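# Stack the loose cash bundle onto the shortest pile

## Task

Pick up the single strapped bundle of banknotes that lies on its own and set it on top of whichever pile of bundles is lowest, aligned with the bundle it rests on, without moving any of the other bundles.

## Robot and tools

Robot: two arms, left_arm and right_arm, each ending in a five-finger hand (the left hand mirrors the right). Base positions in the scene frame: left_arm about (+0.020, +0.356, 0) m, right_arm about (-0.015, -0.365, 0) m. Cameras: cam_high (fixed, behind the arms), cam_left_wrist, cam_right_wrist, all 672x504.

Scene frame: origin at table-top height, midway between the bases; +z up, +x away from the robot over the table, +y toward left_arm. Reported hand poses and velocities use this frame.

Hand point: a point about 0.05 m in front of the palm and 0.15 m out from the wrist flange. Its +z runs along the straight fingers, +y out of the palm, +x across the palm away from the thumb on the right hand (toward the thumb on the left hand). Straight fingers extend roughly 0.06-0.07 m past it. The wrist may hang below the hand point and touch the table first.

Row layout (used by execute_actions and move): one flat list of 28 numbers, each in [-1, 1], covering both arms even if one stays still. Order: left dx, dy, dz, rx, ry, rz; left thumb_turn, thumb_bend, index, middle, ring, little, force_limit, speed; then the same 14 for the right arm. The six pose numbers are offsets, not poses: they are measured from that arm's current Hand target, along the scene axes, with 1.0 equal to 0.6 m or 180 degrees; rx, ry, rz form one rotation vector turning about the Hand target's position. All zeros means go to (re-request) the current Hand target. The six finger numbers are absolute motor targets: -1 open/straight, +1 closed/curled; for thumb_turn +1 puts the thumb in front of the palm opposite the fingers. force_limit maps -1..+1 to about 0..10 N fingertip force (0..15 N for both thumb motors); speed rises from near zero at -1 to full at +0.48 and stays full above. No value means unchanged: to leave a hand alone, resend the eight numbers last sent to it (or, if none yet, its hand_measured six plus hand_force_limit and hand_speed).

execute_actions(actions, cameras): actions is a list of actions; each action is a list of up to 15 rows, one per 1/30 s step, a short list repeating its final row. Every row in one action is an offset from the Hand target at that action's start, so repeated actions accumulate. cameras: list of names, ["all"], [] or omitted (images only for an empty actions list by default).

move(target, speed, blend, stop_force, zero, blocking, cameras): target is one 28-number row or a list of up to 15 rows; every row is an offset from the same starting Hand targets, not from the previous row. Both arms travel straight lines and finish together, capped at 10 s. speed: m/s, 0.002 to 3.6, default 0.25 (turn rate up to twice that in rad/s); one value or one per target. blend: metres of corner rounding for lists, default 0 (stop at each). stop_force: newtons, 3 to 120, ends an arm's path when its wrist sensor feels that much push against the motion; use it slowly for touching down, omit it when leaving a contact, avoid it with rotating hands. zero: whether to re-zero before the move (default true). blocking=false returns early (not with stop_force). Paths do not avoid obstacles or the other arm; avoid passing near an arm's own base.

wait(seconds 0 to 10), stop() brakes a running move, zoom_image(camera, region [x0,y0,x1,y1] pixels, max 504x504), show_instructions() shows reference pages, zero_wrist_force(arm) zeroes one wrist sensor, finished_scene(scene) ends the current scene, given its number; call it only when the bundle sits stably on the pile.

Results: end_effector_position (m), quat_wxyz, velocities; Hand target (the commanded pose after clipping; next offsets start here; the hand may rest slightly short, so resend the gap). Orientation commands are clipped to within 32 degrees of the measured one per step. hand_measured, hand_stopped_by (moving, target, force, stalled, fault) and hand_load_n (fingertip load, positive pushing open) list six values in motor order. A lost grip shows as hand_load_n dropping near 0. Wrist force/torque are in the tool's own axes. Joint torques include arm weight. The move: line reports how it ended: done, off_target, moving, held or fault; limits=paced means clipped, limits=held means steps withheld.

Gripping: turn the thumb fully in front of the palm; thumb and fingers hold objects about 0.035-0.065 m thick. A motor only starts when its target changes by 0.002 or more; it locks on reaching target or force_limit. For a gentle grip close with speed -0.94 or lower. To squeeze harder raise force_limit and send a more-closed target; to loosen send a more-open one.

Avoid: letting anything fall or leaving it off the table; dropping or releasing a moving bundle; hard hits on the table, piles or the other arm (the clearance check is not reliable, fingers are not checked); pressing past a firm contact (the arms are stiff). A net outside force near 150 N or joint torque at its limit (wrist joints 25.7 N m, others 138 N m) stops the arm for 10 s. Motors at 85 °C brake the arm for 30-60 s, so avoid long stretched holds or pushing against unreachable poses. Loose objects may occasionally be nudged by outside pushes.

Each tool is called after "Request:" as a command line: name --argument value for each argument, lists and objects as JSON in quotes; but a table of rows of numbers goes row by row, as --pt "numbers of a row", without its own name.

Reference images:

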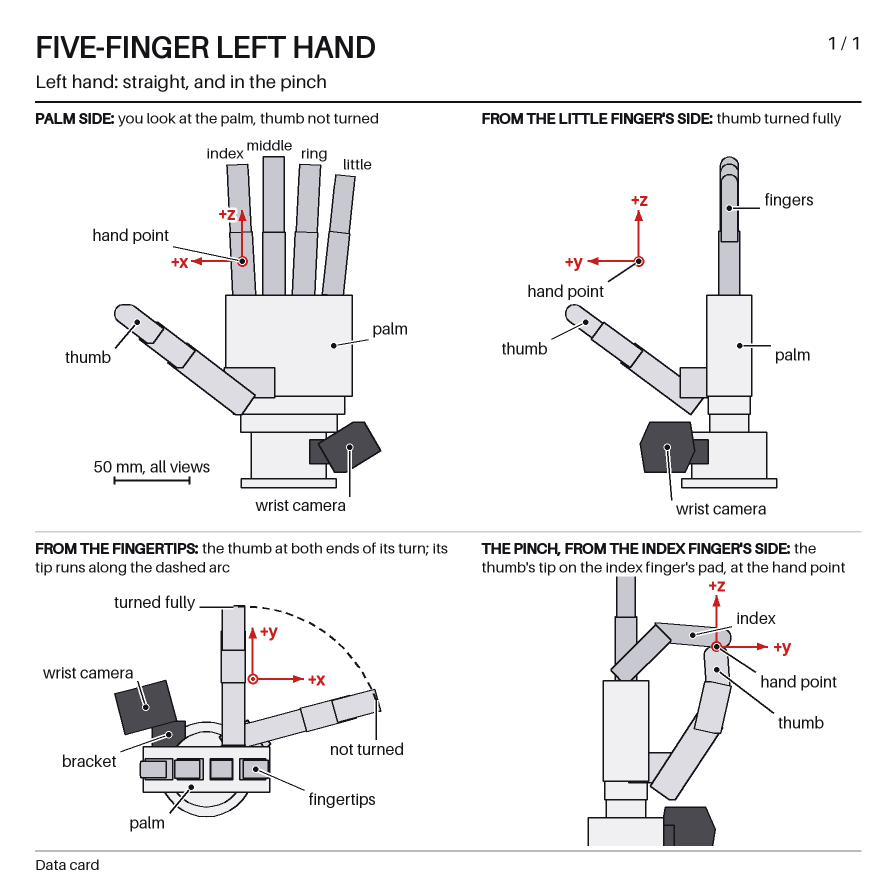

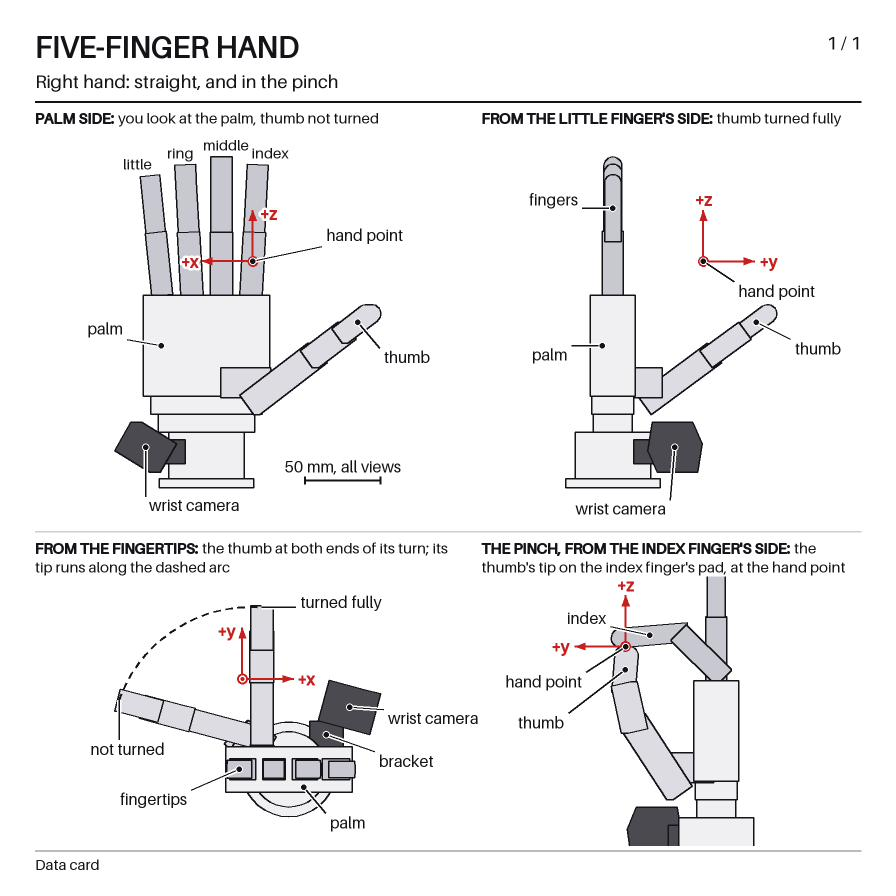

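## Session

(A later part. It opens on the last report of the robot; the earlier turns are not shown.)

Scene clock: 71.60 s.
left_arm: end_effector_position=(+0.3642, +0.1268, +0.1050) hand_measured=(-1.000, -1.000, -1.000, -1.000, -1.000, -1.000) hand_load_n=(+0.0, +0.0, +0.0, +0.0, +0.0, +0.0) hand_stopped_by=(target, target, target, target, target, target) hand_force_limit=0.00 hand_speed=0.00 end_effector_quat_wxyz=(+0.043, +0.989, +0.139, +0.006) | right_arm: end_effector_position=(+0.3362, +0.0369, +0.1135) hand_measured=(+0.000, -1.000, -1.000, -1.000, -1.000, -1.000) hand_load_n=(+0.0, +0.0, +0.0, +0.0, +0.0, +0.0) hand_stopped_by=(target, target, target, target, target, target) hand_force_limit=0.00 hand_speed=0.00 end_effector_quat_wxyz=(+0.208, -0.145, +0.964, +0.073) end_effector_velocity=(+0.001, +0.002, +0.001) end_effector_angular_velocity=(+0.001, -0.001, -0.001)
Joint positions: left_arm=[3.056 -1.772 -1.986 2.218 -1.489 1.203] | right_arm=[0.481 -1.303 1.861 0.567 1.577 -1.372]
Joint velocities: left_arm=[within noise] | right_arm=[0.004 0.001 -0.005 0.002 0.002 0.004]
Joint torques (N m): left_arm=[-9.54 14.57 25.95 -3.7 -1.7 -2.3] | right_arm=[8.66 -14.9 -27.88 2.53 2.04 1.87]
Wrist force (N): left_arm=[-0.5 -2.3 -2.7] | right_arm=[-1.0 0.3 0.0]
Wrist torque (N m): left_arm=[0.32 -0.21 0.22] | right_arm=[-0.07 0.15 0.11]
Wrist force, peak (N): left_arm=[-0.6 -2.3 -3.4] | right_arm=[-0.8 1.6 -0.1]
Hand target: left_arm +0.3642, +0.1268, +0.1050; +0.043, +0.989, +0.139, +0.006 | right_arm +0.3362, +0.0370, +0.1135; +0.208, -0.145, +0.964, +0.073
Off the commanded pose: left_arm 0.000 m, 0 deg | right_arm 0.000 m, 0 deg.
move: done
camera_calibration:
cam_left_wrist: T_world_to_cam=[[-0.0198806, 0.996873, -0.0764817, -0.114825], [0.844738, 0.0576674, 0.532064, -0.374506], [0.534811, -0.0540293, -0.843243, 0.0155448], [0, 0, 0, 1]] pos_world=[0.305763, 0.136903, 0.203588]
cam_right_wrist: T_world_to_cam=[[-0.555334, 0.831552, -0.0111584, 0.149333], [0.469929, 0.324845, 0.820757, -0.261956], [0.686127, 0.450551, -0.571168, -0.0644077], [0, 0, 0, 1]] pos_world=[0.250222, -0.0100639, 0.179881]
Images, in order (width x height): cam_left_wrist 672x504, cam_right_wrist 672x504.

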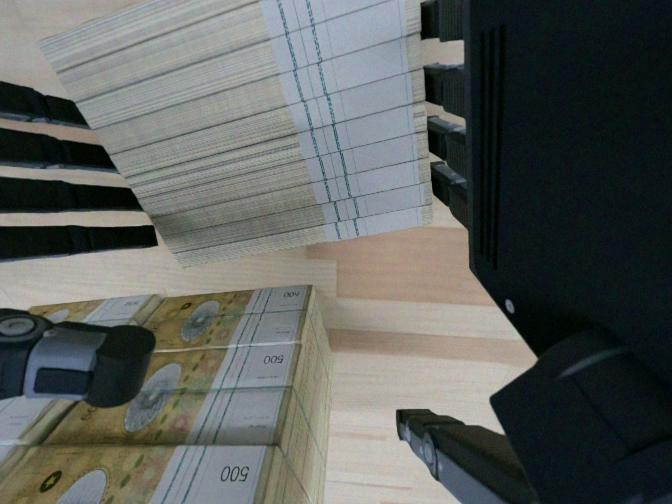

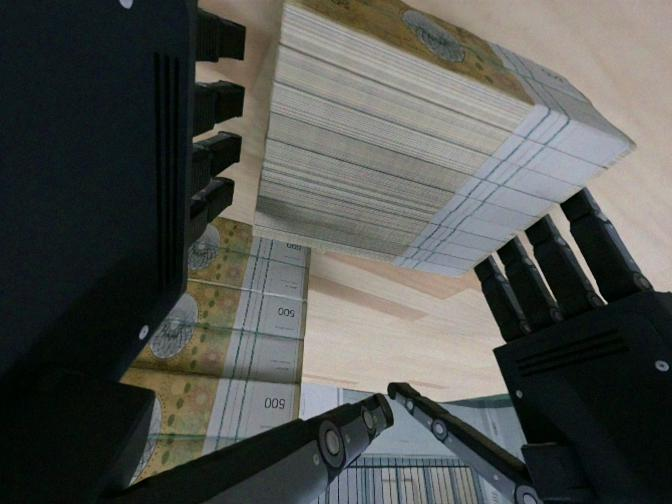

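Request:
move --target '[0,0,0,0,0,0,-1,-1,-1,-1,-1,-1,0,0,-0.0184,0.0641,0,0,0,0,0,-1,-1,-1,-1,-1,0,0]' --speed 0.02 --stop_force 10 --cameras '["cam_left_wrist","cam_right_wrist"]'

Scene clock: 73.63 s.
left_arm: end_effector_position=(+0.3642, +0.1268, +0.1050) hand_measured=(-1.000, -1.000, -1.000, -1.000, -1.000, -1.000) hand_load_n=(+0.0, +0.0, +0.0, +0.0, +0.5, +0.0) hand_stopped_by=(target, target, target, target, target, target) hand_force_limit=0.00 hand_speed=0.00 end_effector_quat_wxyz=(+0.043, +0.989, +0.139, +0.006) | right_arm: end_effector_position=(+0.3323, +0.0505, +0.1135) hand_measured=(+0.000, -1.000, -1.000, -1.000, -1.000, -1.000) hand_load_n=(-0.5, +0.0, +0.5, +0.5, +0.0, +0.0) hand_stopped_by=(target, target, target, target, target, target) hand_force_limit=0.00 hand_speed=0.00 end_effector_quat_wxyz=(+0.208, -0.145, +0.964, +0.073)
Joint positions: left_arm=[3.056 -1.772 -1.986 2.218 -1.489 1.203] | right_arm=[0.519 -1.285 1.838 0.574 1.593 -1.338]
Joint torques (N m): left_arm=[-10.03 14.72 25.94 0.74 4.54 -2.36] | right_arm=[-8.25 -46.26 -4.91 0.1 -3.47 -1.47]
Wrist force (N): left_arm=[-1.4 -8.6 -4.8] | right_arm=[-2.0 -3.8 -0.2]
Wrist torque (N m): left_arm=[0.53 -0.30 0.39] | right_arm=[0.22 0.15 0.21]
Wrist force, peak (N): left_arm=[-2.3 -13.7 -5.9] | right_arm=[-2.4 -13.9 -1.3]
Hand target: left_arm +0.3642, +0.1268, +0.1050; +0.043, +0.989, +0.139, +0.006 | right_arm +0.3323, +0.0505, +0.1135; +0.208, -0.145, +0.964, +0.073 (not the last commanded pose)
Off the commanded pose: left_arm 0.000 m, 0 deg | right_arm 0.026 m, 0 deg.
move: contact (right_arm)
camera_calibration:
cam_left_wrist: T_world_to_cam=[[-0.0198806, 0.996873, -0.0764817, -0.114825], [0.844738, 0.0576674, 0.532064, -0.374506], [0.534811, -0.0540293, -0.843243, 0.0155448], [0, 0, 0, 1]] pos_world=[0.305763, 0.136903, 0.203588]
cam_right_wrist: T_world_to_cam=[[-0.555375, 0.831524, -0.0112247, 0.135797], [0.469939, 0.324951, 0.820709, -0.264568], [0.686087, 0.450527, -0.571236, -0.0678824], [0, 0, 0, 1]] pos_world=[0.246322, 0.00363627, 0.179881]
Images, in order (width x height): cam_left_wrist 672x504, cam_right_wrist 672x504.

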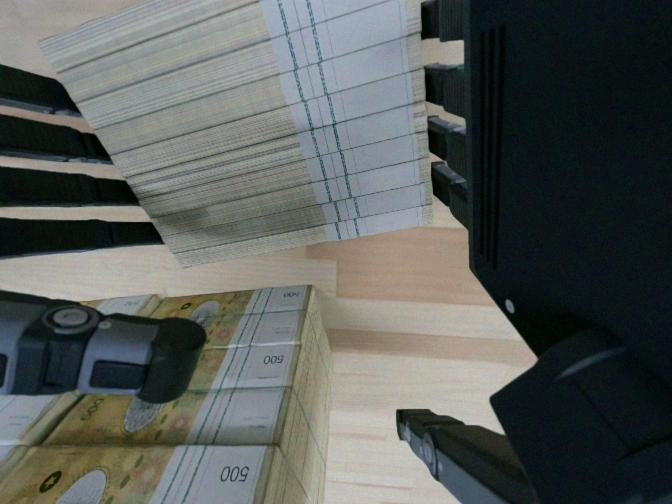

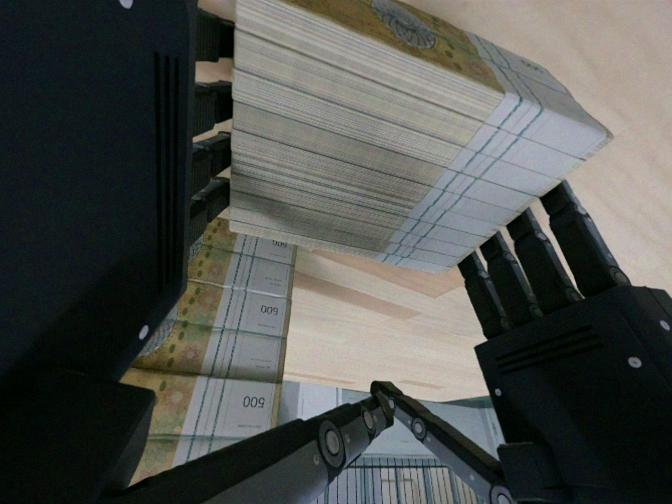

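Request:
move --target '[0,0,0,0,0,0,-1,-1,-1,-1,-1,-1,0,0,-0.0009,0.0032,0,0,0,0,0,-1,-1,-1,-1,-1,0,0]' --speed 0.02

Scene clock: 74.40 s.
left_arm: end_effector_position=(+0.3642, +0.1268, +0.1050) hand_measured=(-1.000, -1.000, -1.000, -1.000, -1.000, -1.000) hand_load_n=(+0.0, +0.0, +0.0, +1.5, +1.5, +0.0) hand_stopped_by=(target, target, target, target, target, target) hand_force_limit=0.00 hand_speed=0.00 end_effector_quat_wxyz=(+0.043, +0.989, +0.139, +0.006) | right_arm: end_effector_position=(+0.3318, +0.0523, +0.1135) hand_measured=(+0.000, -1.000, -1.000, -1.000, -1.000, -1.000) hand_load_n=(+0.0, +0.0, +2.5, +3.0, +0.0, +0.0) hand_stopped_by=(target, target, target, target, target, target) hand_force_limit=0.00 hand_speed=0.00 end_effector_quat_wxyz=(+0.208, -0.145, +0.964, +0.072)
Joint positions: left_arm=[3.056 -1.772 -1.986 2.218 -1.489 1.203] | right_arm=[0.524 -1.283 1.834 0.575 1.596 -1.333]
Joint torques (N m): left_arm=[-9.74 14.93 26.07 0.25 3.84 -2.28] | right_arm=[23.49 -15.9 -29.04 1.67 -6.88 1.21]
Wrist force (N): left_arm=[-3.9 -25.9 -8.3] | right_arm=[-5.6 -30.2 -3.3]
Wrist torque (N m): left_arm=[1.34 -0.57 0.84] | right_arm=[1.32 0.00 -0.46]
Wrist force, peak (N): left_arm=[-3.9 -25.9 -8.3] | right_arm=[-5.6 -30.2 -3.3]
Hand target: left_arm +0.3642, +0.1268, +0.1050; +0.043, +0.989, +0.139, +0.006 | right_arm +0.3318, +0.0524, +0.1135; +0.208, -0.145, +0.964, +0.073
Off the commanded pose: left_arm 0.000 m, 0 deg | right_arm 0.000 m, 0 deg.
move: done

Request:
move --target '[0,0,0.05,0,0,0,-1,-1,-1,-1,-1,-1,0,0,0,0,0.05,0,0,0,0,-1,-1,-1,-1,-1,0,0]' --speed 0.04 --cameras '["cam_left_wrist","cam_right_wrist"]'

Scene clock: 75.73 s.
left_arm: end_effector_position=(+0.3642, +0.1268, +0.1349) hand_measured=(-1.000, -1.000, -1.000, -1.000, -1.000, -1.000) hand_load_n=(+0.0, +0.0, +0.0, +2.0, +2.0, +0.0) hand_stopped_by=(target, target, target, target, target, target) hand_force_limit=0.00 hand_speed=0.00 end_effector_quat_wxyz=(+0.043, +0.989, +0.139, +0.006) | right_arm: end_effector_position=(+0.3318, +0.0524, +0.1433) hand_measured=(+0.000, -1.000, -1.000, -1.000, -1.000, -1.000) hand_load_n=(+0.0, +0.0, +2.5, +3.5, +0.0, +0.0) hand_stopped_by=(target, target, target, target, target, target) hand_force_limit=0.00 hand_speed=0.00 end_effector_quat_wxyz=(+0.208, -0.145, +0.964, +0.073)
Joint positions: left_arm=[3.056 -1.731 -1.946 2.137 -1.489 1.203] | right_arm=[0.525 -1.318 1.794 0.65 1.596 -1.333]
Joint torques (N m): left_arm=[-6.07 30.89 34.56 -0.83 10.91 -0.24] | right_arm=[21.34 -45.81 -32.76 1.29 -8.7 0.31]
Wrist force (N): left_arm=[-3.6 -30.5 4.2] | right_arm=[-3.5 -30.1 1.5]
Wrist torque (N m): left_arm=[0.98 -0.14 1.04] | right_arm=[1.05 -0.02 -0.34]
Wrist force, peak (N): left_arm=[-3.8 -30.9 4.5] | right_arm=[-5.8 -31.6 -3.0]
Hand target: left_arm +0.3642, +0.1268, +0.1350; +0.043, +0.989, +0.139, +0.006 | right_arm +0.3318, +0.0524, +0.1435; +0.208, -0.145, +0.964, +0.073
Off the commanded pose: left_arm 0.000 m, 0 deg | right_arm 0.000 m, 0 deg.
move: done
camera_calibration:
cam_left_wrist: T_world_to_cam=[[-0.0198806, 0.996873, -0.0764817, -0.112538], [0.844738, 0.0576674, 0.532064, -0.390415], [0.534811, -0.0540293, -0.843243, 0.0407578], [0, 0, 0, 1]] pos_world=[0.305763, 0.136903, 0.233488]
cam_right_wrist: T_world_to_cam=[[-0.555375, 0.831524, -0.0112247, 0.134274], [0.469939, 0.324951, 0.820709, -0.289408], [0.686087, 0.450527, -0.571236, -0.0513725], [0, 0, 0, 1]] pos_world=[0.245822, 0.00553627, 0.209681]
Images, in order (width x height): cam_left_wrist 672x504, cam_right_wrist 672x504.

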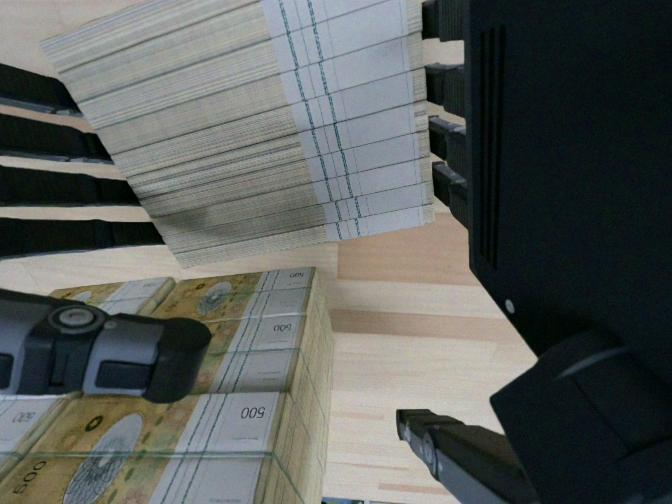

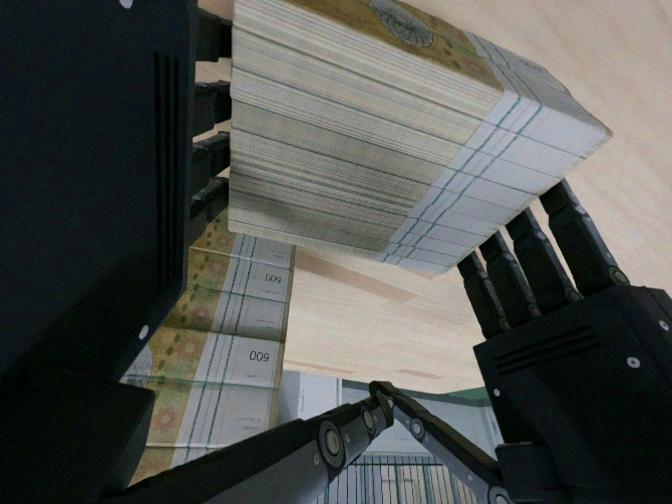

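Request:
move --target '[0,0,0.5167,0,0,0,-1,-1,-1,-1,-1,-1,0,0,0,0,0.5167,0,0,0,0,-1,-1,-1,-1,-1,0,0]' --speed 0.1 --cameras '["all"]'

Scene clock: 79.73 s.
left_arm: end_effector_position=(+0.3642, +0.1268, +0.4449) hand_measured=(-1.000, -1.000, -1.000, -1.000, -1.000, -1.000) hand_load_n=(+0.0, +0.0, +0.0, +2.0, +2.0, +0.5) hand_stopped_by=(target, target, target, target, target, target) hand_force_limit=0.00 hand_speed=0.00 end_effector_quat_wxyz=(+0.043, +0.989, +0.139, +0.006) | right_arm: end_effector_position=(+0.3318, +0.0524, +0.4534) hand_measured=(+0.000, -1.000, -1.000, -1.000, -1.000, -1.000) hand_load_n=(+0.0, +0.0, +2.5, +4.0, +0.0, +0.0) hand_stopped_by=(target, target, target, target, target, target) hand_force_limit=0.00 hand_speed=0.00 end_effector_quat_wxyz=(+0.208, -0.145, +0.964, +0.073)
Joint positions: left_arm=[3.056 -1.635 -1.234 1.329 -1.489 1.203] | right_arm=[0.524 -1.374 1.05 1.451 1.596 -1.333]
Joint torques (N m): left_arm=[-14.66 10.96 33.49 -0.04 6.9 -2.52] | right_arm=[25.85 -13.86 -34.68 1.56 -8.41 1.15]
Wrist force (N): left_arm=[-5.3 -36.0 4.1] | right_arm=[-4.6 -35.4 1.4]
Wrist torque (N m): left_arm=[1.23 -0.13 1.14] | right_arm=[1.34 -0.03 -0.42]
Wrist force, peak (N): left_arm=[-4.8 -36.1 4.3] | right_arm=[-4.3 -35.9 1.3]
Hand target: left_arm +0.3642, +0.1268, +0.4450; +0.043, +0.989, +0.139, +0.006 | right_arm +0.3318, +0.0524, +0.4535; +0.208, -0.145, +0.964, +0.073
Off the commanded pose: left_arm 0.000 m, 0 deg | right_arm 0.000 m, 0 deg.
move: done
camera_calibration:
cam_left_wrist: T_world_to_cam=[[-0.0198806, 0.996873, -0.0764817, -0.0888291], [0.844738, 0.0576674, 0.532064, -0.555355], [0.534811, -0.0540293, -0.843243, 0.302163], [0, 0, 0, 1]] pos_world=[0.305763, 0.136903, 0.543488]
cam_right_wrist: T_world_to_cam=[[-0.555334, 0.831552, -0.0111584, 0.13771], [0.469929, 0.324845, 0.820757, -0.543931], [0.686127, 0.450551, -0.571168, 0.125723], [0, 0, 0, 1]] pos_world=[0.245822, 0.00553612, 0.519781]

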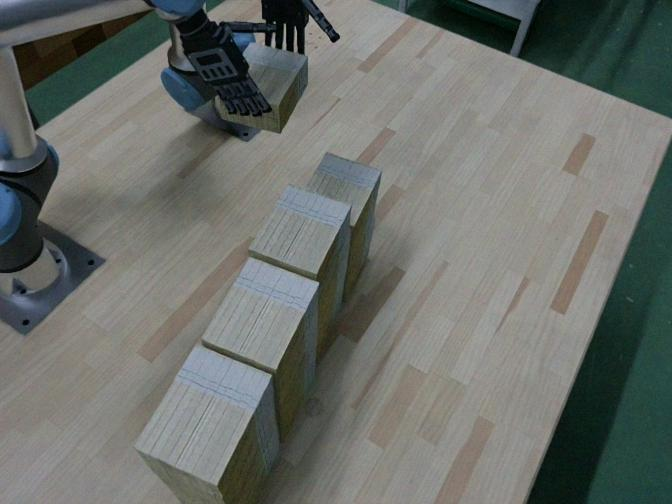

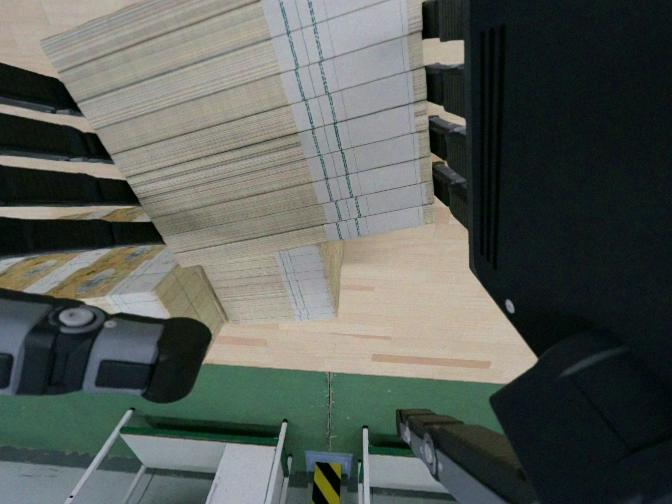

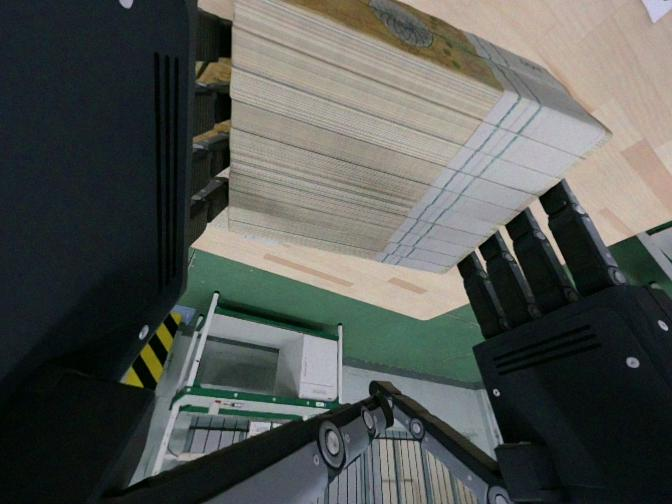

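Request:
zoom_image --camera "cam_left_wrist" --region '[120, 200, 380, 360]'

Scaled by 1.938 from the camera's 672x504 image, which has a finer 960x720 frame.

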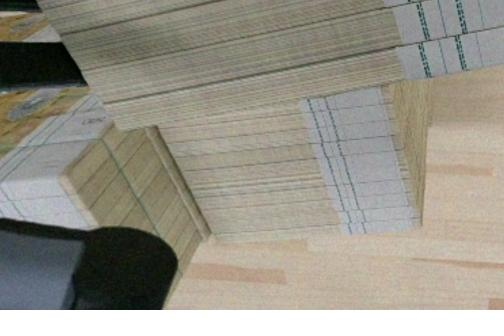

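Request:
move --target '[0.1652,-0.0212,-0.05,0,0,-0.01,-1,-1,-1,-1,-1,-1,0,0,0.162,-0.0208,-0.05,0,0,-0.01,0,-1,-1,-1,-1,-1,0,0]' --speed 0.06 --cameras '["all"]'

Scene clock: 84.00 s.
left_arm: end_effector_position=(+0.4632, +0.1140, +0.4151) hand_measured=(-1.000, -1.000, -1.000, -1.000, -1.000, -1.000) hand_load_n=(+0.0, +0.0, +0.0, +1.5, +1.5, +0.0) hand_stopped_by=(target, target, target, target, target, target) hand_force_limit=0.00 hand_speed=0.00 end_effector_quat_wxyz=(+0.043, +0.991, +0.123, +0.005) end_effector_velocity=(+0.001, +0.000, +0.001) end_effector_angular_velocity=(+0.000, -0.003, -0.001) | right_arm: end_effector_position=(+0.4289, +0.0400, +0.4235) hand_measured=(+0.000, -1.000, -1.000, -1.000, -1.000, -1.000) hand_load_n=(+0.0, +0.0, +2.5, +3.0, +0.0, +0.0) hand_stopped_by=(target, target, target, target, target, target) hand_force_limit=0.00 hand_speed=0.00 end_effector_quat_wxyz=(+0.210, -0.130, +0.967, +0.069)
Joint positions: left_arm=[3.05 -1.874 -1.026 1.358 -1.488 1.229] | right_arm=[0.395 -1.234 0.948 1.412 1.554 -1.421]
Joint velocities: left_arm=[0 -0.003 0.006 0 0 0.001] | right_arm=[within noise]
Joint torques (N m): left_arm=[-15.63 23.29 32.23 -1.32 4.94 2.15] | right_arm=[5.1 -22.67 -32.85 0.15 -10.33 -1.84]
Wrist force (N): left_arm=[-4.0 -28.8 4.4] | right_arm=[-3.8 -26.7 1.8]
Wrist torque (N m): left_arm=[0.69 -0.10 0.88] | right_arm=[1.04 0.05 -0.09]
Wrist force, peak (N): left_arm=[-5.4 -36.9 3.9] | right_arm=[-4.5 -36.3 1.0]
Hand target: left_arm +0.4633, +0.1141, +0.4150; +0.043, +0.991, +0.123, +0.005 | right_arm +0.4290, +0.0399, +0.4235; +0.210, -0.130, +0.967, +0.069
Off the commanded pose: left_arm 0.000 m, 0 deg | right_arm 0.000 m, 0 deg.
move: done
camera_calibration:
cam_left_wrist: T_world_to_cam=[[0.011456, 0.996996, -0.0766038, -0.0909603], [0.846139, 0.0311574, 0.532051, -0.619988], [0.532839, -0.0709127, -0.84324, 0.226258], [0, 0, 0, 1]] pos_world=[0.405079, 0.126049, 0.513687]
cam_right_wrist: T_world_to_cam=[[-0.528947, 0.848581, -0.0111875, 0.18968], [0.479883, 0.309947, 0.820759, -0.564646], [0.699948, 0.428769, -0.571165, 0.0425811], [0, 0, 0, 1]] pos_world=[0.34149, -0.00420591, 0.489881]

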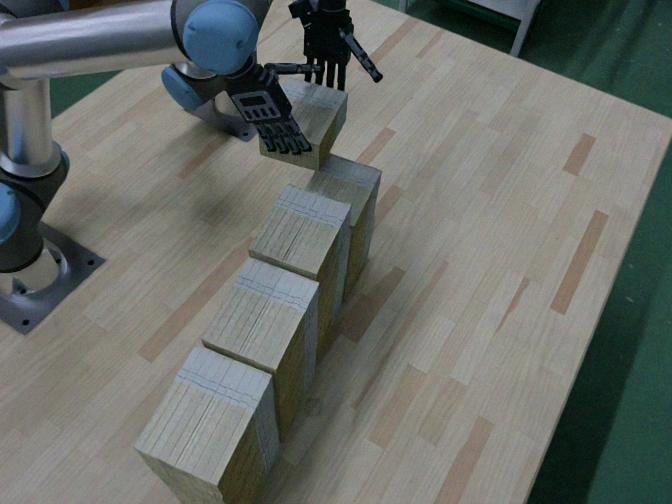

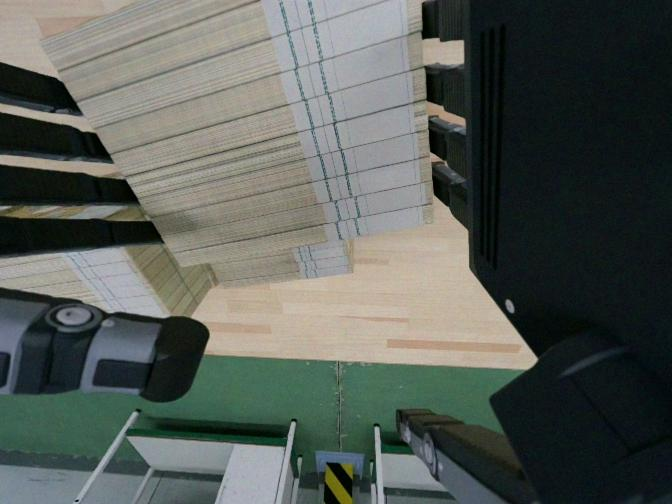

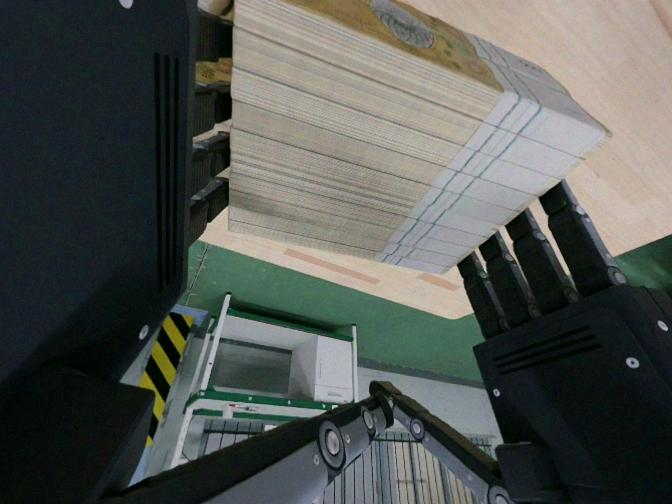

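Request:
move --target '[0.1683,-0.0227,0,0,0,-0.01,-1,-1,-1,-1,-1,-1,0,0,0.165,-0.0225,0,0,0,-0.01,0,-1,-1,-1,-1,-1,0,0]' --speed 0.05 --cameras '["all"]'

Scene clock: 86.97 s.
left_arm: end_effector_position=(+0.5642, +0.1004, +0.4150) hand_measured=(-1.000, -1.000, -1.000, -1.000, -1.000, -1.000) hand_load_n=(+0.0, +0.0, +0.0, +1.0, +1.0, +0.0) hand_stopped_by=(target, target, target, target, target, target) hand_force_limit=0.00 hand_speed=0.00 end_effector_quat_wxyz=(+0.043, +0.993, +0.108, +0.004) | right_arm: end_effector_position=(+0.5279, +0.0264, +0.4235) hand_measured=(+0.000, -1.000, -1.000, -1.000, -1.000, -1.000) hand_load_n=(+0.0, +0.0, +1.5, +2.0, +0.0, +0.0) hand_stopped_by=(target, target, target, target, target, target) hand_force_limit=0.00 hand_speed=0.00 end_effector_quat_wxyz=(+0.211, -0.115, +0.969, +0.066)
Joint positions: left_arm=[3.045 -2.209 -0.518 1.183 -1.488 1.256] | right_arm=[0.301 -1.001 0.599 1.531 1.527 -1.478]
Joint torques (N m): left_arm=[-15.28 34.99 31.69 -2.25 2.59 2.1] | right_arm=[0.53 -31.78 -31.48 2.93 -7.66 -1.57]
Wrist force (N): left_arm=[-3.6 -20.5 4.7] | right_arm=[-2.8 -18.2 3.0]
Wrist torque (N m): left_arm=[0.32 0.00 0.61] | right_arm=[0.67 0.12 0.05]
Wrist force, peak (N): left_arm=[-4.1 -28.5 4.2] | right_arm=[-3.7 -26.9 2.2]
Hand target: left_arm +0.5643, +0.1004, +0.4150; +0.043, +0.993, +0.108, +0.004 | right_arm +0.5280, +0.0264, +0.4235; +0.211, -0.115, +0.969, +0.066
Off the commanded pose: left_arm 0.000 m, 0 deg | right_arm 0.000 m, 0 deg.
move: done
camera_calibration:
cam_left_wrist: T_world_to_cam=[[0.0427229, 0.996155, -0.0764816, -0.096111], [0.84669, 0.00453779, 0.532068, -0.702623], [0.530369, -0.0874877, -0.843241, 0.17444], [0, 0, 0, 1]] pos_world=[0.506492, 0.114191, 0.513588]
cam_right_wrist: T_world_to_cam=[[-0.502057, 0.864762, -0.0112211, 0.238908], [0.48936, 0.294759, 0.820758, -0.612574], [0.713068, 0.406576, -0.571165, -0.0272697], [0, 0, 0, 1]] pos_world=[0.43916, -0.0149501, 0.489881]

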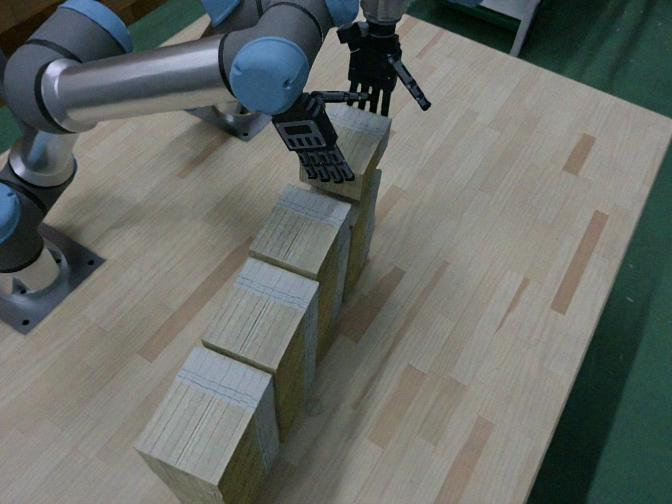

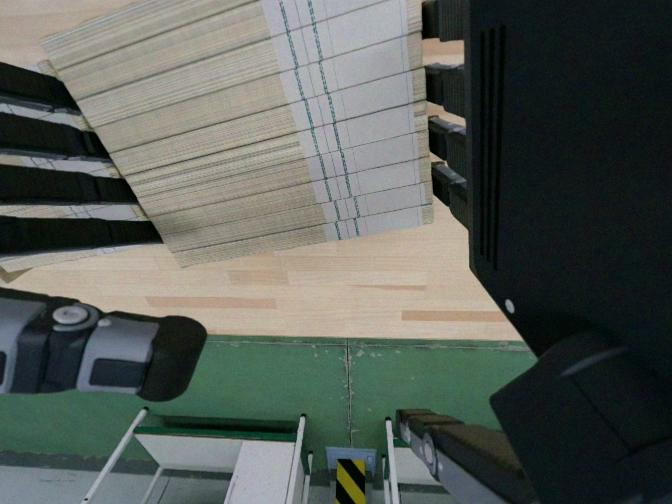

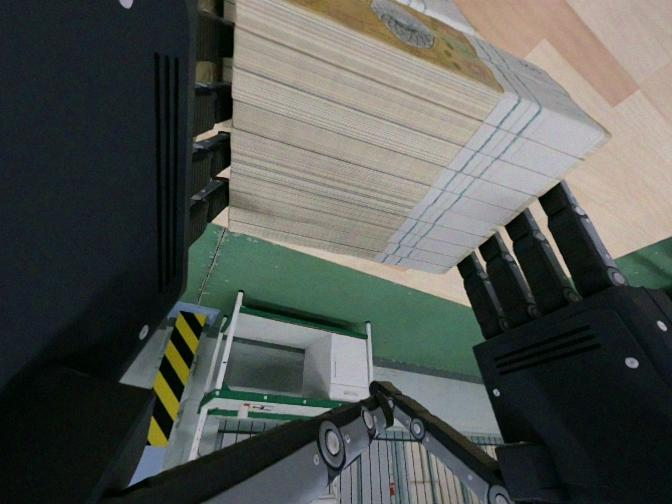

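Request:
zoom_image --camera "cam_high" --region '[230, 60, 450, 320]'

Request:
zoom_image --camera "cam_left_wrist" --region '[0, 20, 240, 300]'

Scaled by 1.938 from the camera's 672x504 image, which has a finer 960x720 frame.

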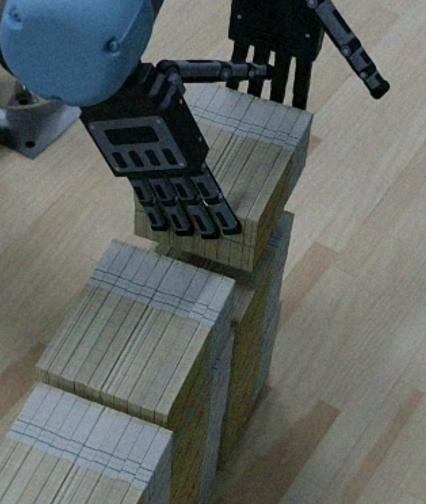

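Scaled by 1.800 from the camera's 672x504 image, which has a finer 960x720 frame.

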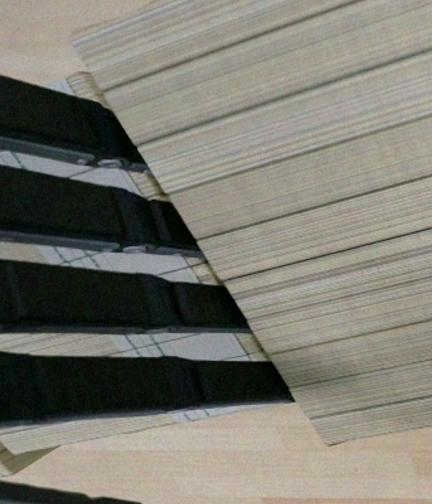

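Request:
move --target '[0,0,-0.0333,0,0,0,-1,-1,-1,-1,-1,-1,0,0,0,0,-0.0333,0,0,0,0,-1,-1,-1,-1,-1,0,0]' --speed 0.04 --stop_force 8

Request:
move --target '[0,0,-0.0417,0,0,0,-1,-1,-1,-1,-1,-1,0,0,0,0,-0.0417,0,0,0,0,-1,-1,-1,-1,-1,0,0]' --speed 0.015 --stop_force 6 --cameras '["all"]'

Scene clock: 90.20 s.
left_arm: end_effector_position=(+0.5643, +0.1004, +0.3950) hand_measured=(-1.000, -1.000, -1.000, -1.000, -1.000, -1.000) hand_load_n=(+0.0, +0.0, +0.0, +0.5, +1.5, +0.0) hand_stopped_by=(target, target, target, target, target, target) hand_force_limit=0.00 hand_speed=0.00 end_effector_quat_wxyz=(+0.043, +0.993, +0.108, +0.004) | right_arm: end_effector_position=(+0.5280, +0.0265, +0.4035) hand_measured=(+0.000, -1.000, -1.000, -1.000, -1.000, -1.000) hand_load_n=(-0.5, +0.0, +2.0, +1.5, +0.0, +0.0) hand_stopped_by=(target, target, target, target, target, target) hand_force_limit=0.00 hand_speed=0.00 end_effector_quat_wxyz=(+0.211, -0.115, +0.969, +0.066)
Joint positions: left_arm=[3.045 -2.178 -0.626 1.259 -1.488 1.256] | right_arm=[0.301 -1.029 0.698 1.459 1.527 -1.478]
Joint torques (N m): left_arm=[2.88 48.47 7.63 1.45 8.05 0.17] | right_arm=[18.85 -61.42 -8.54 0.24 -7.73 1.25]
Wrist force (N): left_arm=[-3.4 -20.5 4.7] | right_arm=[-2.7 -18.1 2.6]
Wrist torque (N m): left_arm=[0.32 -0.03 0.62] | right_arm=[0.68 0.12 0.05]
Wrist force, peak (N): left_arm=[-3.6 -21.0 4.7] | right_arm=[-2.6 -18.9 3.0]
Hand target: left_arm +0.5643, +0.1004, +0.3950; +0.043, +0.993, +0.108, +0.004 | right_arm +0.5280, +0.0264, +0.4035; +0.211, -0.115, +0.969, +0.066
Off the commanded pose: left_arm 0.000 m, 0 deg | right_arm 0.000 m, 0 deg.
move: done

Scene clock: 92.50 s.
left_arm: end_effector_position=(+0.5643, +0.1004, +0.3775) hand_measured=(-1.000, -1.000, -1.000, -1.000, -1.000, -1.000) hand_load_n=(+0.5, +0.0, +0.0, +1.0, +1.5, +0.0) hand_stopped_by=(target, target, target, target, target, target) hand_force_limit=0.00 hand_speed=0.00 end_effector_quat_wxyz=(+0.043, +0.993, +0.108, +0.004) | right_arm: end_effector_position=(+0.5280, +0.0265, +0.3858) hand_measured=(+0.000, -1.000, -1.000, -1.000, -1.000, -1.000) hand_load_n=(-0.5, +0.0, +1.5, +2.0, +0.0, +0.0) hand_stopped_by=(target, target, target, target, target, target) hand_force_limit=0.00 hand_speed=0.00 end_effector_quat_wxyz=(+0.211, -0.115, +0.969, +0.066)
Joint positions: left_arm=[3.045 -2.157 -0.706 1.319 -1.488 1.256] | right_arm=[0.301 -1.048 0.774 1.401 1.527 -1.478]
Joint torques (N m): left_arm=[-11.17 33.11 30.5 -2.7 2.87 -0.88] | right_arm=[18.16 -29.48 -31.22 3.13 -5.33 0.36]
Wrist force (N): left_arm=[-1.8 -18.6 1.3] | right_arm=[-5.0 -18.9 0.3]
Wrist torque (N m): left_arm=[0.43 -0.17 0.63] | right_arm=[0.79 0.02 -0.07]
Wrist force, peak (N): left_arm=[1.8 -18.2 -16.0] | right_arm=[-8.9 -17.5 -12.1]
Hand target: left_arm +0.5643, +0.1004, +0.3775; +0.043, +0.993, +0.108, +0.004 (not the last commanded pose) | right_arm +0.5280, +0.0265, +0.3858; +0.211, -0.115, +0.969, +0.066 (not the last commanded pose)
Off the commanded pose: left_arm 0.007 m, 0 deg | right_arm 0.007 m, 0 deg.
move: contact (left_arm, right_arm)
camera_calibration:
cam_left_wrist: T_world_to_cam=[[0.0427424, 0.996165, -0.0763484, -0.0990576], [0.846759, 0.00443865, 0.531958, -0.682727], [0.530256, -0.0873858, -0.843322, 0.14285], [0, 0, 0, 1]] pos_world=[0.506593, 0.114191, 0.476088]
cam_right_wrist: T_world_to_cam=[[-0.50205, 0.864765, -0.0112723, 0.238556], [0.489456, 0.294857, 0.820666, -0.58168], [0.713007, 0.406498, -0.571297, -0.0487886], [0, 0, 0, 1]] pos_world=[0.43926, -0.0149498, 0.452181]

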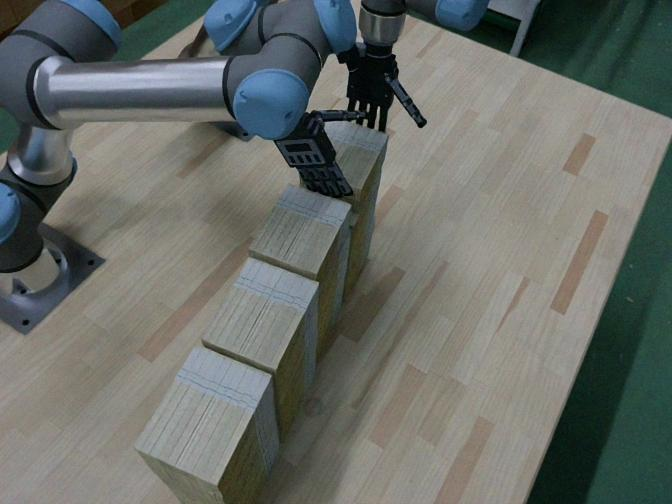

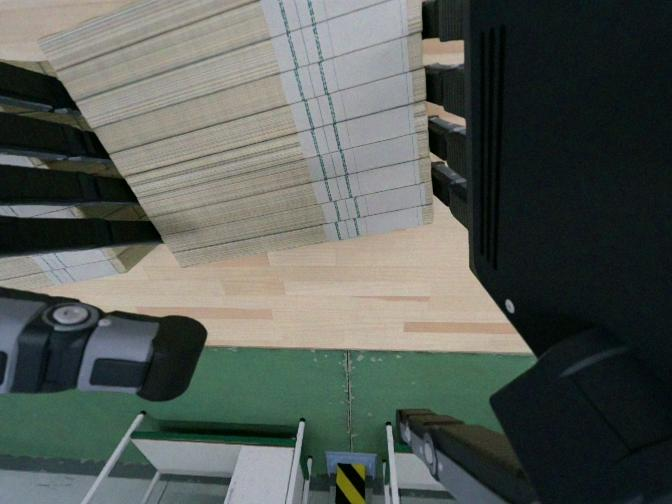

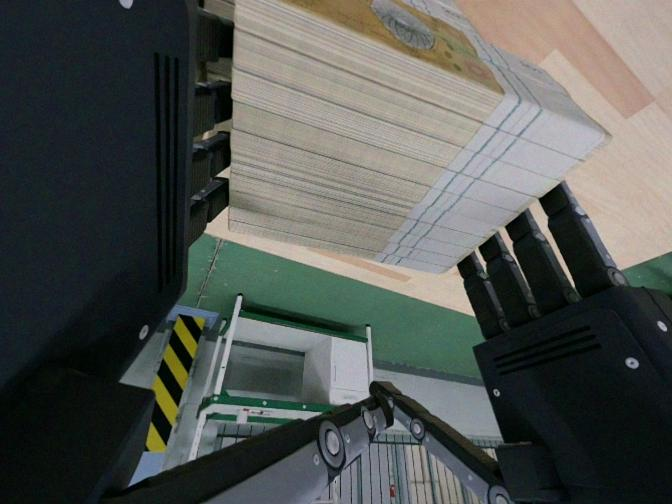

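Request:
move --pt "0 0 0 0 0 0 -1 -1 -1 -1 -1 -1 0 0 0.0018 -0.0081 0 0 0 0 0 -1 -1 -1 -1 -1 0 0" --pt "0 0 0 0 0 0 -1 -1 -1 -1 -1 -1 0 0 0.0018 -0.0081 0.0667 0 0 0 0 -1 -1 -1 -1 -1 0 0" --pt "0 0 0 0 0 0 -1 -1 -1 -1 -1 -1 0 0 -0.13 -0.035 0.2 0 0 0 0 -1 -1 -1 -1 -1 0 0" --pt "0 0 0 0 0 0 -1 -1 -1 -1 -1 -1 0 0 -0.30 -0.2 0.2 0 0 0 0 -1 -1 -1 -1 -1 0 0" --speed '[0.02,0.05,0.15,0.2]' --blend '[0,0.005,0.02,0]' --cameras '["all"]'

Scene clock: 96.50 s.
left_arm: end_effector_position=(+0.5643, +0.1004, +0.3775) hand_measured=(-1.000, -1.000, -1.000, -1.000, -1.000, -1.000) hand_load_n=(-0.5, +0.0, +0.0, +0.0, +0.5, +0.0) hand_stopped_by=(target, target, target, target, target, target) hand_force_limit=0.00 hand_speed=0.00 end_effector_quat_wxyz=(+0.043, +0.993, +0.108, +0.004) | right_arm: end_effector_position=(+0.3481, -0.0934, +0.5058) hand_measured=(+0.000, -1.000, -1.000, -1.000, -1.000, -1.000) hand_load_n=(-0.5, +0.0, +0.0, +0.0, +0.0, +0.0) hand_stopped_by=(target, target, target, target, target, target) hand_force_limit=0.00 hand_speed=0.00 end_effector_quat_wxyz=(+0.211, -0.115, +0.969, +0.066)
Joint positions: left_arm=[3.045 -2.157 -0.706 1.319 -1.488 1.256] | right_arm=[0.097 -1.556 1.114 1.586 1.441 -1.664]
Joint torques (N m): left_arm=[-10.88 35.74 10.43 -2.7 3.72 -0.02] | right_arm=[-8.24 -32.48 -7.76 -0.27 -2.38 -1.25]
Wrist force (N): left_arm=[-0.1 -5.6 -0.6] | right_arm=[-2.9 -0.1 -0.4]
Wrist torque (N m): left_arm=[0.28 -0.15 0.25] | right_arm=[-0.09 0.45 0.20]
Wrist force, peak (N): left_arm=[-1.9 -18.7 1.9] | right_arm=[-5.2 -19.0 0.7]
Hand target: left_arm +0.5643, +0.1004, +0.3775; +0.043, +0.993, +0.108, +0.004 | right_arm +0.3480, -0.0935, +0.5058; +0.211, -0.115, +0.969, +0.066
Off the commanded pose: left_arm 0.000 m, 0 deg | right_arm 0.000 m, 0 deg.
move: done
camera_calibration:
cam_left_wrist: T_world_to_cam=[[0.0427424, 0.996165, -0.0763484, -0.0990576], [0.846759, 0.00443865, 0.531958, -0.682727], [0.530256, -0.0873858, -0.843322, 0.14285], [0, 0, 0, 1]] pos_world=[0.506593, 0.114191, 0.476088]
cam_right_wrist: T_world_to_cam=[[-0.501966, 0.864814, -0.0112823, 0.253265], [0.489559, 0.294861, 0.820603, -0.556744], [0.712996, 0.406391, -0.571387, 0.196816], [0, 0, 0, 1]] pos_world=[0.259361, -0.134849, 0.572181]

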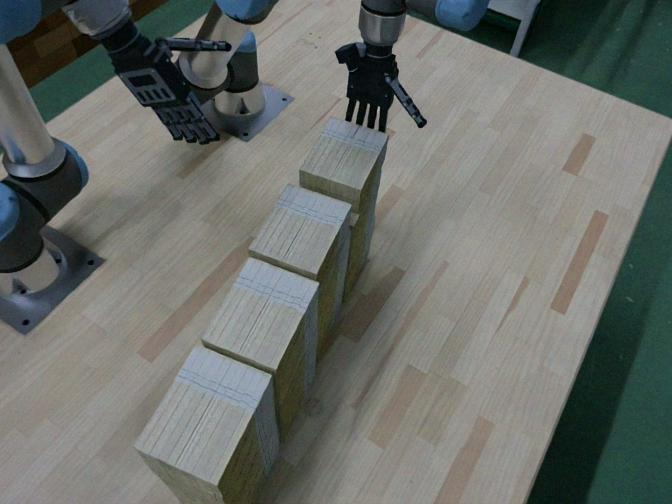

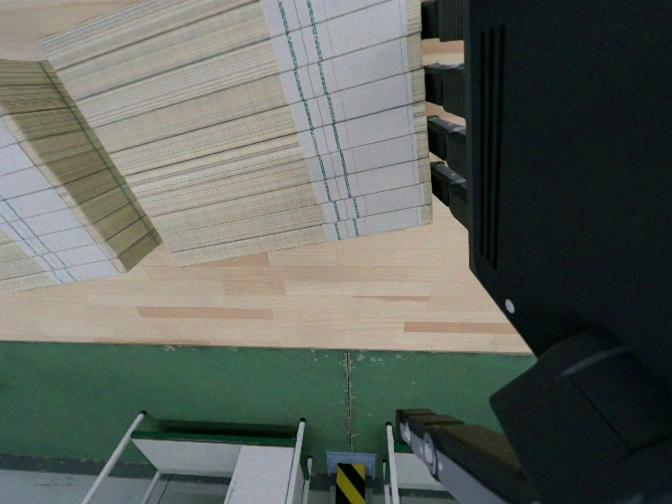

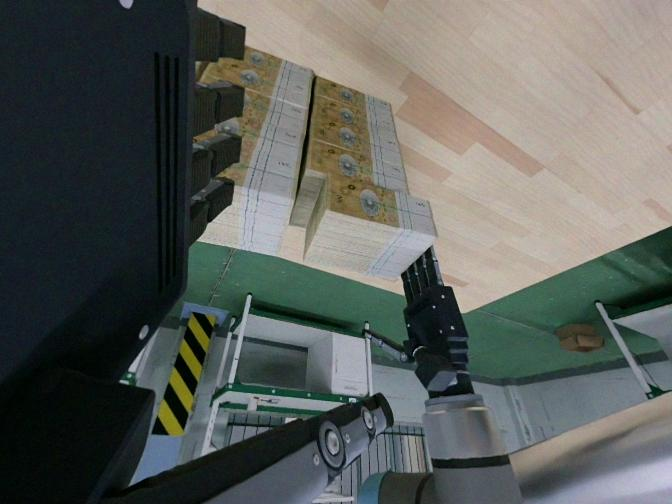

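Request:
zoom_image --camera "cam_right_wrist" --region '[270, 60, 460, 300]'

Scaled by 2.100 from the camera's 672x504 image, which has a finer 960x720 frame.

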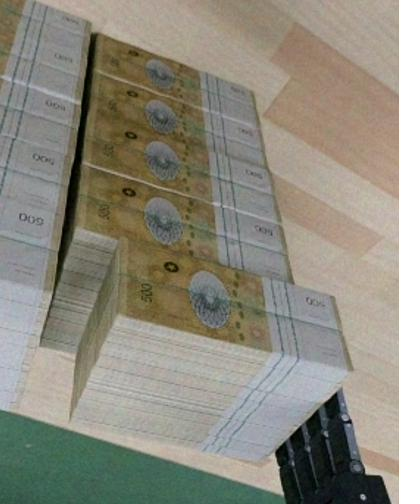

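Request:
move --target '[0.0135,-0.0413,0,0,0,0,-1,-1,-1,-1,-1,-1,0,0,0,0,0,0,0,0,0,-1,-1,-1,-1,-1,0,0]' --speed 0.02 --cameras '["cam_left_wrist","cam_right_wrist"]'

Request:
zoom_image --camera "cam_right_wrist" --region '[270, 60, 460, 300]'

Scene clock: 99.17 s.
left_arm: end_effector_position=(+0.5723, +0.0757, +0.3775) hand_measured=(-1.000, -1.000, -1.000, -1.000, -1.000, -1.000) hand_load_n=(+0.0, +0.0, +0.0, +0.0, +1.0, +0.0) hand_stopped_by=(target, target, target, target, target, target) hand_force_limit=0.00 hand_speed=0.00 end_effector_quat_wxyz=(+0.043, +0.993, +0.108, +0.004) | right_arm: end_effector_position=(+0.3480, -0.0935, +0.5058) hand_measured=(+0.000, -1.000, -1.000, -1.000, -1.000, -1.000) hand_load_n=(-0.5, +0.0, +0.0, +0.5, +0.0, +0.0) hand_stopped_by=(target, target, target, target, target, target) hand_force_limit=0.00 hand_speed=0.00 end_effector_quat_wxyz=(+0.211, -0.115, +0.969, +0.066)
Joint positions: left_arm=[3 -2.221 -0.6 1.28 -1.489 1.21] | right_arm=[0.097 -1.556 1.115 1.586 1.44 -1.664]
Joint torques (N m): left_arm=[-10.87 34.13 29.28 -3.44 -0.86 -2.35] | right_arm=[-9.77 -33.96 -6.96 0.24 -2.48 -1.26]
Wrist force (N): left_arm=[-1.1 -6.1 -1.3] | right_arm=[-3.3 -0.2 -0.4]
Wrist torque (N m): left_arm=[0.39 -0.20 0.35] | right_arm=[-0.11 0.51 0.17]
Wrist force, peak (N): left_arm=[0.1 -8.9 -2.3] | right_arm=[-3.3 -0.3 -0.5]
Hand target: left_arm +0.5724, +0.0757, +0.3775; +0.043, +0.993, +0.108, +0.004 | right_arm +0.3480, -0.0935, +0.5058; +0.211, -0.115, +0.969, +0.066
Off the commanded pose: left_arm 0.000 m, 0 deg | right_arm 0.000 m, 0 deg.
move: done
camera_calibration:
cam_left_wrist: T_world_to_cam=[[0.0427953, 0.996156, -0.0764324, -0.0747849], [0.84676, 0.00443855, 0.531957, -0.689476], [0.530252, -0.0874851, -0.843315, 0.136404], [0, 0, 0, 1]] pos_world=[0.514693, 0.089491, 0.476087]
cam_right_wrist: T_world_to_cam=[[-0.50205, 0.864765, -0.0112723, 0.253311], [0.489456, 0.294857, 0.820666, -0.556675], [0.713007, 0.406498, -0.571297, 0.196888], [0, 0, 0, 1]] pos_world=[0.25926, -0.13495, 0.572181]
Images, in order (width x height): cam_left_wrist 672x504, cam_right_wrist 672x504.

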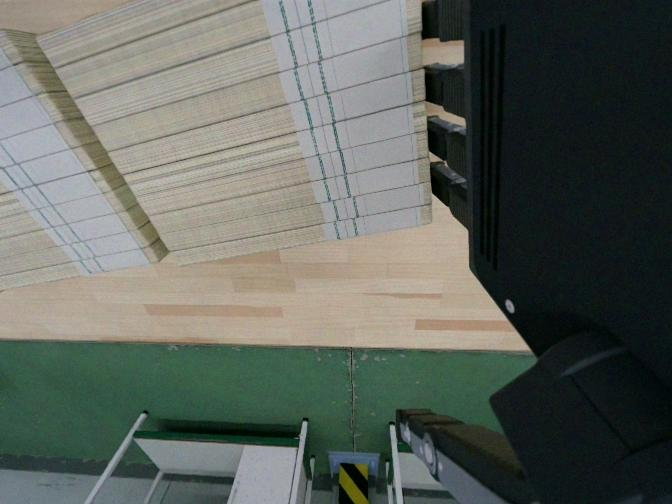

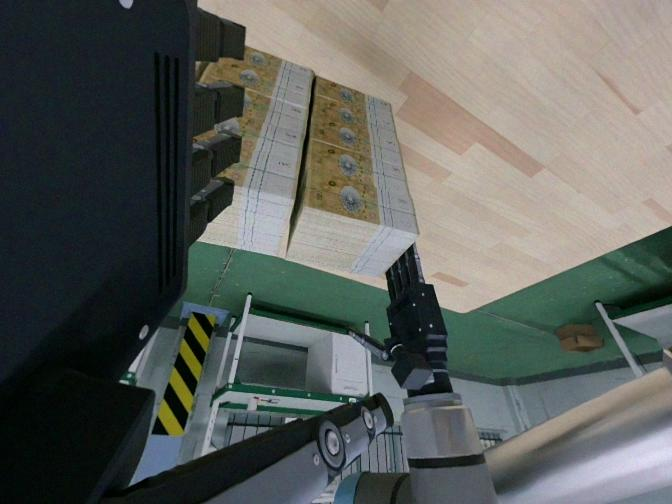

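Scaled by 2.100 from the camera's 672x504 image, which has a finer 960x720 frame.

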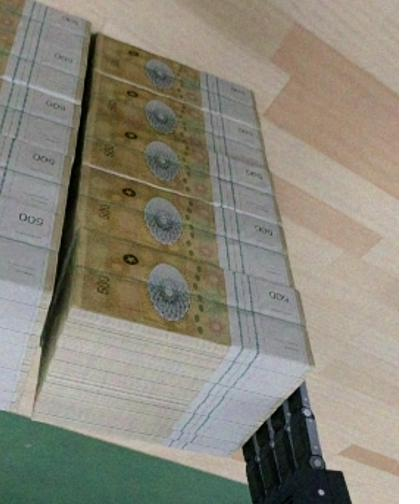

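Request:
zoom_image --camera "cam_right_wrist" --region '[370, 150, 440, 240]'

Request:
zoom_image --camera "cam_right_wrist" --region '[285, 130, 355, 220]'

Scaled by 5.600 from the camera's 672x504 image, which has a finer 960x720 frame.

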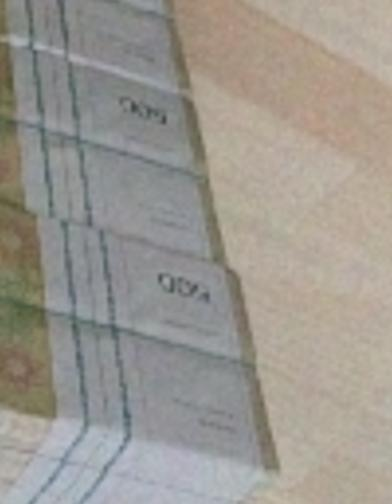

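Scaled by 5.600 from the camera's 672x504 image, which has a finer 960x720 frame.

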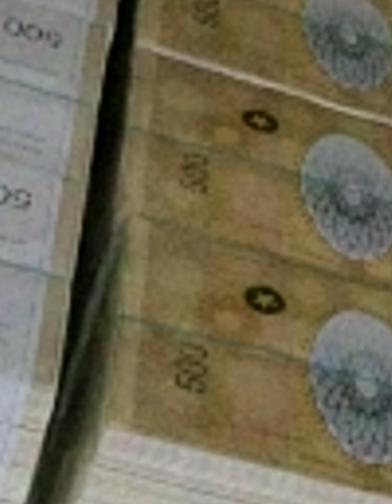

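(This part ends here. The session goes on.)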